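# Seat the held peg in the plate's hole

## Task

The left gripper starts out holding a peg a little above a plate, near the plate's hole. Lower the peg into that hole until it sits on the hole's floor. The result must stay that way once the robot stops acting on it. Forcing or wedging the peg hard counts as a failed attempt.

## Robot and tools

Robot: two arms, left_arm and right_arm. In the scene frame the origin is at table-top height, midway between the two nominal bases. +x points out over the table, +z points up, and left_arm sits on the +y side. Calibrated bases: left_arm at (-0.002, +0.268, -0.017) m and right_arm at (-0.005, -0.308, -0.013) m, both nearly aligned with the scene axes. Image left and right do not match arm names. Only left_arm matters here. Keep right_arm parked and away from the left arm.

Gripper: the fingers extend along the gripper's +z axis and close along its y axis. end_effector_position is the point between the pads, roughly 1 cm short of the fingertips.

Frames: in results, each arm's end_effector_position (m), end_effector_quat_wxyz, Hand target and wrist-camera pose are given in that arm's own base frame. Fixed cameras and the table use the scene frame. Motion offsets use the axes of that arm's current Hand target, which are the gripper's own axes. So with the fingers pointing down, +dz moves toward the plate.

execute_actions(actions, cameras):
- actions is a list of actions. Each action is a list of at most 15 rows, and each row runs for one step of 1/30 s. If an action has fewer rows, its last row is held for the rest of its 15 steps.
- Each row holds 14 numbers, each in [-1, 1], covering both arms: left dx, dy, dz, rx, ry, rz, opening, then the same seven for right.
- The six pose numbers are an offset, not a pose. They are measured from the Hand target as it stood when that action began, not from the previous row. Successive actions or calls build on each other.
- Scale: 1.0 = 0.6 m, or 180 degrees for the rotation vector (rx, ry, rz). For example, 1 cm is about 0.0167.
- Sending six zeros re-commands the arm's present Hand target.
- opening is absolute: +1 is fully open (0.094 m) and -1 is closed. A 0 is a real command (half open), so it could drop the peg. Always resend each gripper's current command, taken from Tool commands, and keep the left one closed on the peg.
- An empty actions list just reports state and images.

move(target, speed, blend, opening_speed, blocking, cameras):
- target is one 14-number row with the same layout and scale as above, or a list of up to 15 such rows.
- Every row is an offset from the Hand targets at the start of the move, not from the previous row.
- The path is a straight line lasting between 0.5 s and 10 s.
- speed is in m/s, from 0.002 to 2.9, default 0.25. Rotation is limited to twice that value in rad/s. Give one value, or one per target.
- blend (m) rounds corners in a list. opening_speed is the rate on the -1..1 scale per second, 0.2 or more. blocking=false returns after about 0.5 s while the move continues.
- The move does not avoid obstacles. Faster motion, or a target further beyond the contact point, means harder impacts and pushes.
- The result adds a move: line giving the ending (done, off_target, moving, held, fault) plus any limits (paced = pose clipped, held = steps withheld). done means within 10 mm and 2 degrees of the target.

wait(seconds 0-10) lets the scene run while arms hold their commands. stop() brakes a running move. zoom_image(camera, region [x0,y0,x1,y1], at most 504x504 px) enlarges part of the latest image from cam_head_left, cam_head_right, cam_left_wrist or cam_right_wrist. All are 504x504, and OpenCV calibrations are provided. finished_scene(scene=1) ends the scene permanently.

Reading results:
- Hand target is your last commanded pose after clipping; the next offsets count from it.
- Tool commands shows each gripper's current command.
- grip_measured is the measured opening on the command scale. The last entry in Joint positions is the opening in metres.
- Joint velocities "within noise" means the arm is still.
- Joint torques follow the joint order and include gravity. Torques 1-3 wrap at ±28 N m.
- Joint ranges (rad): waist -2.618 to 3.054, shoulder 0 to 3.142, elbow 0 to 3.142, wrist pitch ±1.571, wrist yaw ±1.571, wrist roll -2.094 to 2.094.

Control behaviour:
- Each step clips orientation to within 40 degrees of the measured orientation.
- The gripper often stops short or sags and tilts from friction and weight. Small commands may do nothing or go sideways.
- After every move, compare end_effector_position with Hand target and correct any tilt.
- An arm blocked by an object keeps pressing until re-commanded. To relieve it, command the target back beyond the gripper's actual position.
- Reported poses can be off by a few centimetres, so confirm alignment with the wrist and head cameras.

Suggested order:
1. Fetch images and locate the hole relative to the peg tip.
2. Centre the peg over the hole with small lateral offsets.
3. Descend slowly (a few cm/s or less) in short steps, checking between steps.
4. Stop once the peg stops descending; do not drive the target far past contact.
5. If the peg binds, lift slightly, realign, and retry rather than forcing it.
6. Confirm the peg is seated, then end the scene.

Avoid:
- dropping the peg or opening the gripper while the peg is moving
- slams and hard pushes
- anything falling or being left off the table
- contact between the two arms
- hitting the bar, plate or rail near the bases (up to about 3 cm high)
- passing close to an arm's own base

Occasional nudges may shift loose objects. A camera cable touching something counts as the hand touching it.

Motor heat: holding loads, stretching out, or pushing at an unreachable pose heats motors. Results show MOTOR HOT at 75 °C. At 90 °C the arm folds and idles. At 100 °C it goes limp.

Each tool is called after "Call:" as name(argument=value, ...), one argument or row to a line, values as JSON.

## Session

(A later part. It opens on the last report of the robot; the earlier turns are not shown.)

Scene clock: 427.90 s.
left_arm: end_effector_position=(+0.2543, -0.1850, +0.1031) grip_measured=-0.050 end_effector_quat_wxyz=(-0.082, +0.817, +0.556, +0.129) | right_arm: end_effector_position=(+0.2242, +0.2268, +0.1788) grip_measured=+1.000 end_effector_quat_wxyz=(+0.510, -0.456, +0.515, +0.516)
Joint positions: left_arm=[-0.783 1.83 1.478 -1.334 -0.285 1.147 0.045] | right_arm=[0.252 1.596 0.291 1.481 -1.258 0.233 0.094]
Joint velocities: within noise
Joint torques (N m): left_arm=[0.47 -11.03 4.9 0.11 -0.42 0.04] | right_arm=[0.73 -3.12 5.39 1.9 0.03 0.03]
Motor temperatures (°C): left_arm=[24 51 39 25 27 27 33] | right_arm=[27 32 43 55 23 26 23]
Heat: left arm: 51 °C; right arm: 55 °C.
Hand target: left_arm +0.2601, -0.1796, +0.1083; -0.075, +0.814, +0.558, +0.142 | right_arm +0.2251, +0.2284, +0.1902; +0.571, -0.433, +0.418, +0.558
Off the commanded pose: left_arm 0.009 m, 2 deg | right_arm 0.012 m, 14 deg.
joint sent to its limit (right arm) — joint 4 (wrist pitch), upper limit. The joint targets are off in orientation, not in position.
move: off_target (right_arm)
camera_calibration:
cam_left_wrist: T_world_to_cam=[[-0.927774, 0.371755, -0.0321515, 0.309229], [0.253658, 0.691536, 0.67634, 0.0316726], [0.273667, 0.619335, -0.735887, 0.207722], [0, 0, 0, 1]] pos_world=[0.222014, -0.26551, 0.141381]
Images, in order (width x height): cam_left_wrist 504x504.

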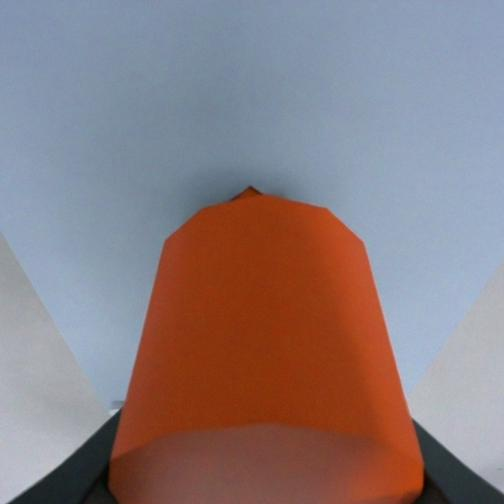

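Call:
move(
  target=[-0.0008,0,0.0025,0,0,0,-1,0,0,0,0,0,0,1],
  speed=0.03,
  cameras=["cam_left_wrist"],
)

Call:
move(
  target=[-0.0008,0,0.0025,0,0,0,-1,0,0,0,0,0,0,1],
  speed=0.03,
  cameras=["cam_left_wrist"],
)

Call:
zoom_image(
  camera="cam_left_wrist",
  region=[190, 120, 320, 250],
)

Scene clock: 432.20 s.
left_arm: end_effector_position=(+0.2546, -0.1853, +0.1020) grip_measured=-0.050 end_effector_quat_wxyz=(-0.081, +0.817, +0.556, +0.130) | right_arm: end_effector_position=(+0.2242, +0.2268, +0.1788) grip_measured=+1.000 end_effector_quat_wxyz=(+0.510, -0.456, +0.515, +0.516)
Joint positions: left_arm=[-0.783 1.83 1.474 -1.328 -0.286 1.147 0.045] | right_arm=[0.252 1.596 0.291 1.481 -1.258 0.233 0.094]
Joint velocities: within noise
Joint torques (N m): left_arm=[0.49 -10.95 4.79 0.11 -0.42 0.05] | right_arm=[0.66 -3.14 5.38 1.91 0.03 0.03]
Motor temperatures (°C): left_arm=[24 51 39 25 27 27 33] | right_arm=[27 32 43 55 23 26 23]
Heat: left arm: 51 °C; right arm: 55 °C.
Hand target: left_arm +0.2602, -0.1797, +0.1067; -0.075, +0.814, +0.558, +0.142 | right_arm +0.2251, +0.2284, +0.1902; +0.571, -0.433, +0.418, +0.558
Off the commanded pose: left_arm 0.009 m, 2 deg | right_arm 0.012 m, 14 deg.
joint sent to its limit (right arm) — joint 4 (wrist pitch), upper limit. The joint targets are off in orientation, not in position.
move: off_target (right_arm)
camera_calibration:
cam_left_wrist: T_world_to_cam=[[-0.927701, 0.371733, -0.0344245, 0.309841], [0.252379, 0.692433, 0.675901, 0.0330651], [0.275091, 0.618346, -0.736188, 0.206414], [0, 0, 0, 1]] pos_world=[0.222312, -0.265709, 0.140277]
Images, in order (width x height): cam_left_wrist 504x504.

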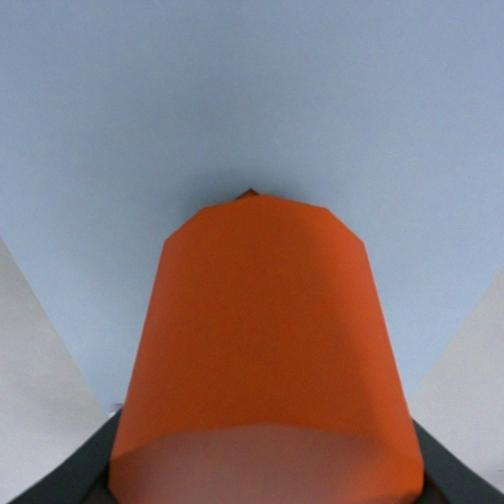

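Scene clock: 432.90 s.
left_arm: end_effector_position=(+0.2550, -0.1856, +0.1016) grip_measured=-0.050 end_effector_quat_wxyz=(-0.080, +0.817, +0.556, +0.130) | right_arm: end_effector_position=(+0.2242, +0.2268, +0.1788) grip_measured=+1.000 end_effector_quat_wxyz=(+0.510, -0.456, +0.515, +0.516)
Joint positions: left_arm=[-0.783 1.83 1.472 -1.324 -0.286 1.147 0.045] | right_arm=[0.252 1.596 0.291 1.481 -1.258 0.233 0.094]
Joint velocities: within noise
Joint torques (N m): left_arm=[0.49 -10.86 4.46 0.14 -0.41 0.05] | right_arm=[0.66 -3.17 5.34 1.9 0.02 0.03]
Motor temperatures (°C): left_arm=[24 51 39 25 27 27 33] | right_arm=[27 32 43 55 23 26 23]
Heat: left arm: 51 °C; right arm: 55 °C.
Hand target: left_arm +0.2601, -0.1796, +0.1050; -0.075, +0.814, +0.558, +0.142 | right_arm +0.2251, +0.2284, +0.1902; +0.571, -0.433, +0.418, +0.558
Off the commanded pose: left_arm 0.009 m, 2 deg | right_arm 0.012 m, 14 deg.
joint sent to its limit (right arm) — joint 4 (wrist pitch), upper limit. The joint targets are off in orientation, not in position.
move: off_target (right_arm)
camera_calibration:
cam_left_wrist: T_world_to_cam=[[-0.927634, 0.371699, -0.03654, 0.310491], [0.251302, 0.693537, 0.67517, 0.0340378], [0.276302, 0.617128, -0.736757, 0.205779], [0, 0, 0, 1]] pos_world=[0.222611, -0.266008, 0.139973]
Images, in order (width x height): cam_left_wrist 504x504.

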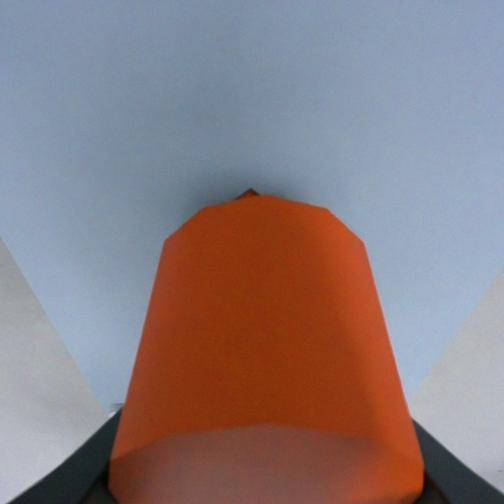

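Scaled by 3.877 from the camera's 504x504 image, which has a finer 720x720 frame.

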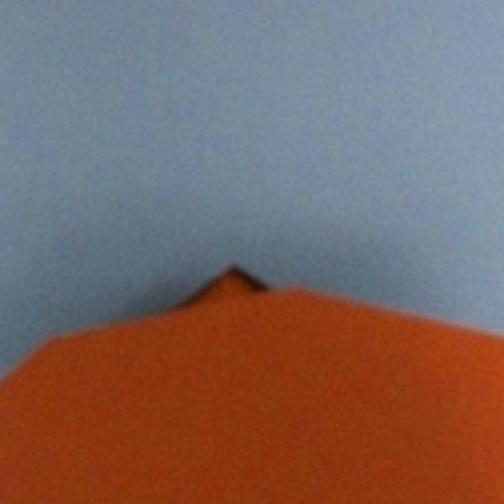

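Call:
move(
  target=[
    [0.001,0,-0.003,0,0,0,-1,0,0,0,0,0,0,1],
    [0.001,0,-0.003,0,0,0,0.35,0,0,0,0,0,0,1],
  ],
  speed=0.03,
  opening_speed=0.5,
)

Call:
zoom_image(
  camera="cam_left_wrist",
  region=[150, 120, 380, 350],
)

Scene clock: 441.77 s.
left_arm: end_effector_position=(+0.2561, -0.1844, +0.1019) grip_measured=+0.348 end_effector_quat_wxyz=(-0.080, +0.816, +0.557, +0.133) | right_arm: end_effector_position=(+0.2242, +0.2268, +0.1788) grip_measured=+1.000 end_effector_quat_wxyz=(+0.510, -0.456, +0.515, +0.516)
Joint positions: left_arm=[-0.781 1.83 1.472 -1.324 -0.292 1.147 0.063] | right_arm=[0.252 1.596 0.291 1.481 -1.258 0.233 0.094]
Joint velocities: within noise
Joint torques (N m): left_arm=[0.34 -10.97 4.97 0.07 -0.36 0.05] | right_arm=[0.72 -3.19 5.35 1.91 0.03 0.02]
Motor temperatures (°C): left_arm=[24 51 39 25 27 27 33] | right_arm=[27 31 43 55 23 26 23]
Heat: left arm: 51 °C; right arm: 55 °C.
Hand target: left_arm +0.2601, -0.1796, +0.1070; -0.075, +0.814, +0.558, +0.142 | right_arm +0.2251, +0.2284, +0.1902; +0.571, -0.433, +0.418, +0.558
Off the commanded pose: left_arm 0.008 m, 1 deg | right_arm 0.012 m, 14 deg.
joint sent to its limit (right arm) — joint 4 (wrist pitch), upper limit. The joint targets are off in orientation, not in position.
move: off_target (right_arm)
camera_calibration:
cam_left_wrist: T_world_to_cam=[[-0.927942, 0.370691, -0.0388809, 0.311165], [0.247543, 0.690912, 0.679237, 0.0328064], [0.27865, 0.620668, -0.732888, 0.204618], [0, 0, 0, 1]] pos_world=[0.223606, -0.265012, 0.139777]
cam_right_wrist: T_world_to_cam=[[0.990947, -0.0864654, -0.1027, -0.183215], [-0.129993, -0.426836, -0.894937, 0.317728], [0.0335451, 0.900186, -0.434212, -0.0445441], [0, 0, 0, 1]] pos_world=[0.224353, 0.159874, 0.246189]

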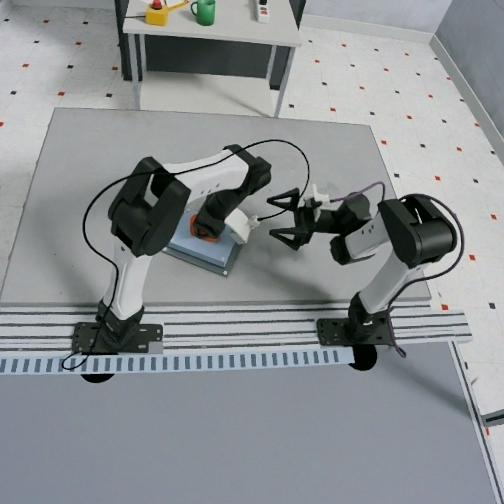

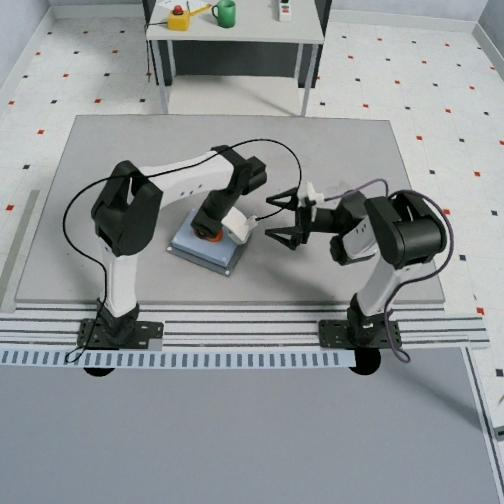

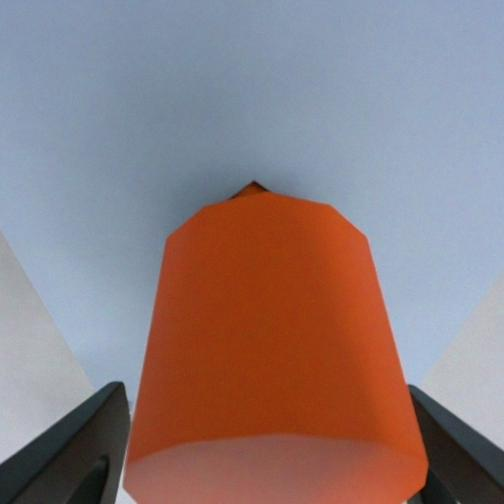

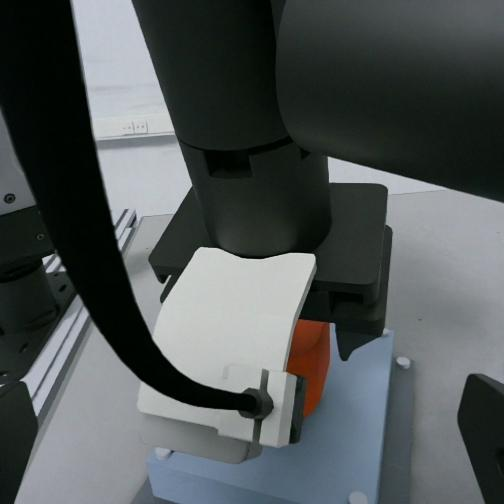

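Scaled by 2.191 from the camera's 504x504 image, which has a finer 720x720 frame.

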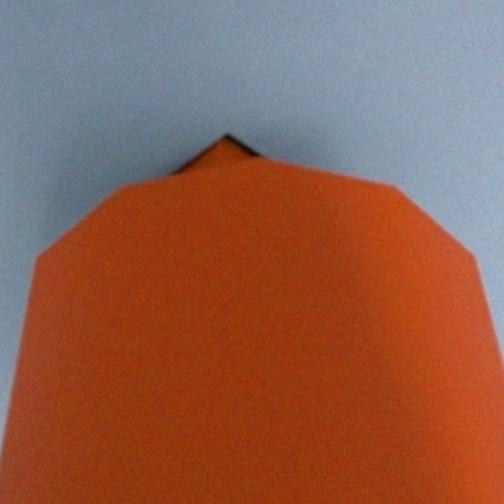

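Call:
move(
  target=[0.048,0,-0.132,0,0,0,0.5,0,0,0,0,0,0,1],
  speed=0.12,
)

Call:
zoom_image(
  camera="cam_right_wrist",
  region=[180, 280, 380, 480],
)

Call:
zoom_image(
  camera="cam_left_wrist",
  region=[100, 100, 400, 400],
)

Scene clock: 446.10 s.
left_arm: end_effector_position=(+0.2555, -0.1834, +0.1761) grip_measured=+0.498 end_effector_quat_wxyz=(-0.059, +0.819, +0.554, +0.138) | right_arm: end_effector_position=(+0.2242, +0.2268, +0.1788) grip_measured=+1.000 end_effector_quat_wxyz=(+0.510, -0.456, +0.515, +0.516)
Joint positions: left_arm=[-0.781 1.79 1.721 -1.566 -0.294 1.161 0.07] | right_arm=[0.252 1.596 0.291 1.481 -1.258 0.233 0.094]
Joint velocities: within noise
Joint torques (N m): left_arm=[0.5 -11.62 7.09 -0.08 -0.36 0.11] | right_arm=[0.66 -3.14 5.45 1.91 0.04 0.03]
Motor temperatures (°C): left_arm=[24 51 39 25 27 27 32] | right_arm=[27 31 43 55 23 26 23]
Heat: left arm: 51 °C; right arm: 55 °C.
Hand target: left_arm +0.2582, -0.1763, +0.1912; -0.075, +0.814, +0.558, +0.142 | right_arm +0.2251, +0.2284, +0.1902; +0.571, -0.433, +0.418, +0.558
Off the commanded pose: left_arm 0.017 m, 2 deg | right_arm 0.012 m, 14 deg.
joint sent to its limit (left arm) — joint 4 (wrist pitch), lower limit. The joint targets are off in orientation, not in position.
joint sent to its limit (right arm) — joint 4 (wrist pitch), upper limit. The joint targets are off in orientation, not in position.
move: off_target (left_arm, right_arm)
camera_calibration:
cam_left_wrist: T_world_to_cam=[[-0.920845, 0.38198, -0.0783359, 0.32041], [0.236627, 0.707094, 0.666353, -0.0101247], [0.309924, 0.595071, -0.74151, 0.247278], [0, 0, 0, 1]] pos_world=[0.220806, -0.262379, 0.215206]
cam_right_wrist: T_world_to_cam=[[0.990947, -0.0864654, -0.1027, -0.183215], [-0.129993, -0.426836, -0.894937, 0.317728], [0.0335451, 0.900186, -0.434212, -0.0445441], [0, 0, 0, 1]] pos_world=[0.224353, 0.159874, 0.246189]

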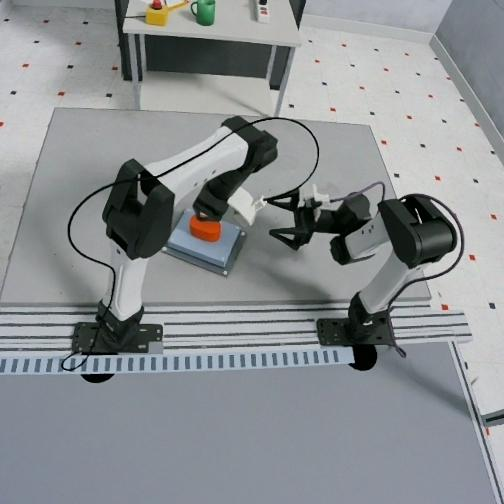

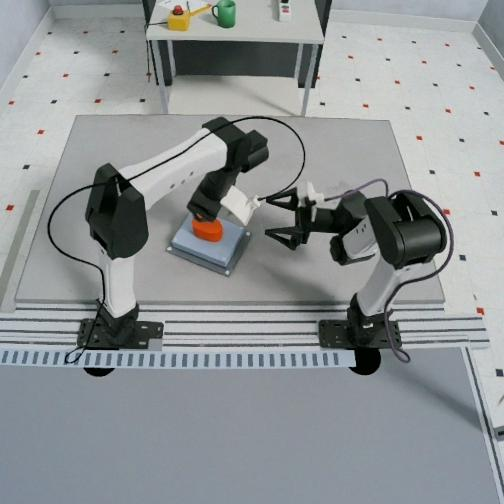

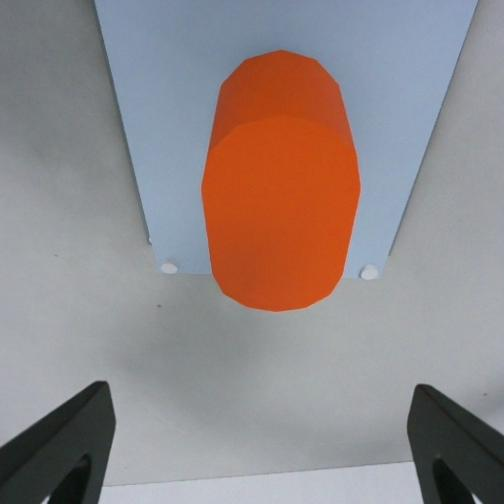

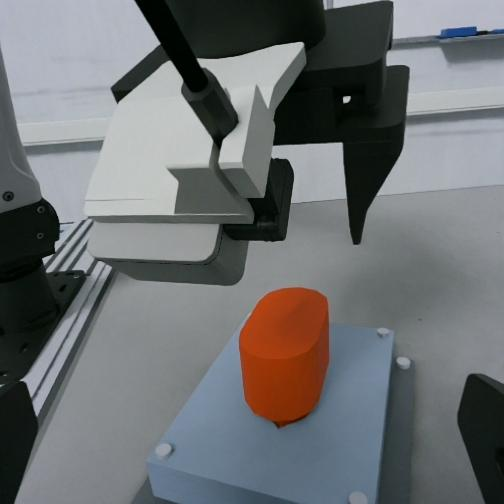

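Scaled by 2.520 from the camera's 504x504 image, which has a finer 720x720 frame.

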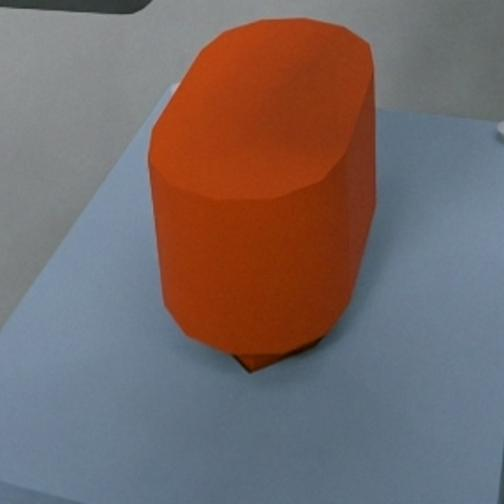

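Scaled by 1.680 from the camera's 504x504 image, which has a finer 720x720 frame.

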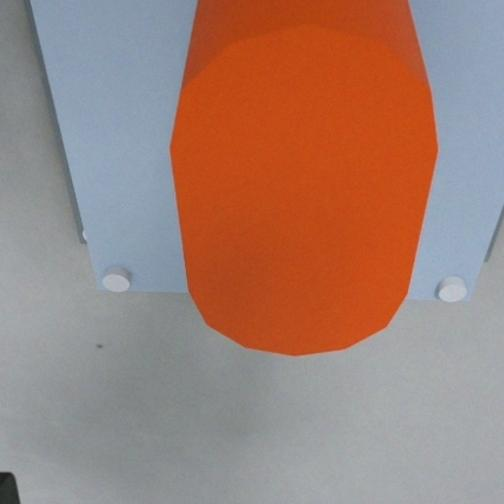

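Call:
finished_scene(
)

The scene is finished: the task was done.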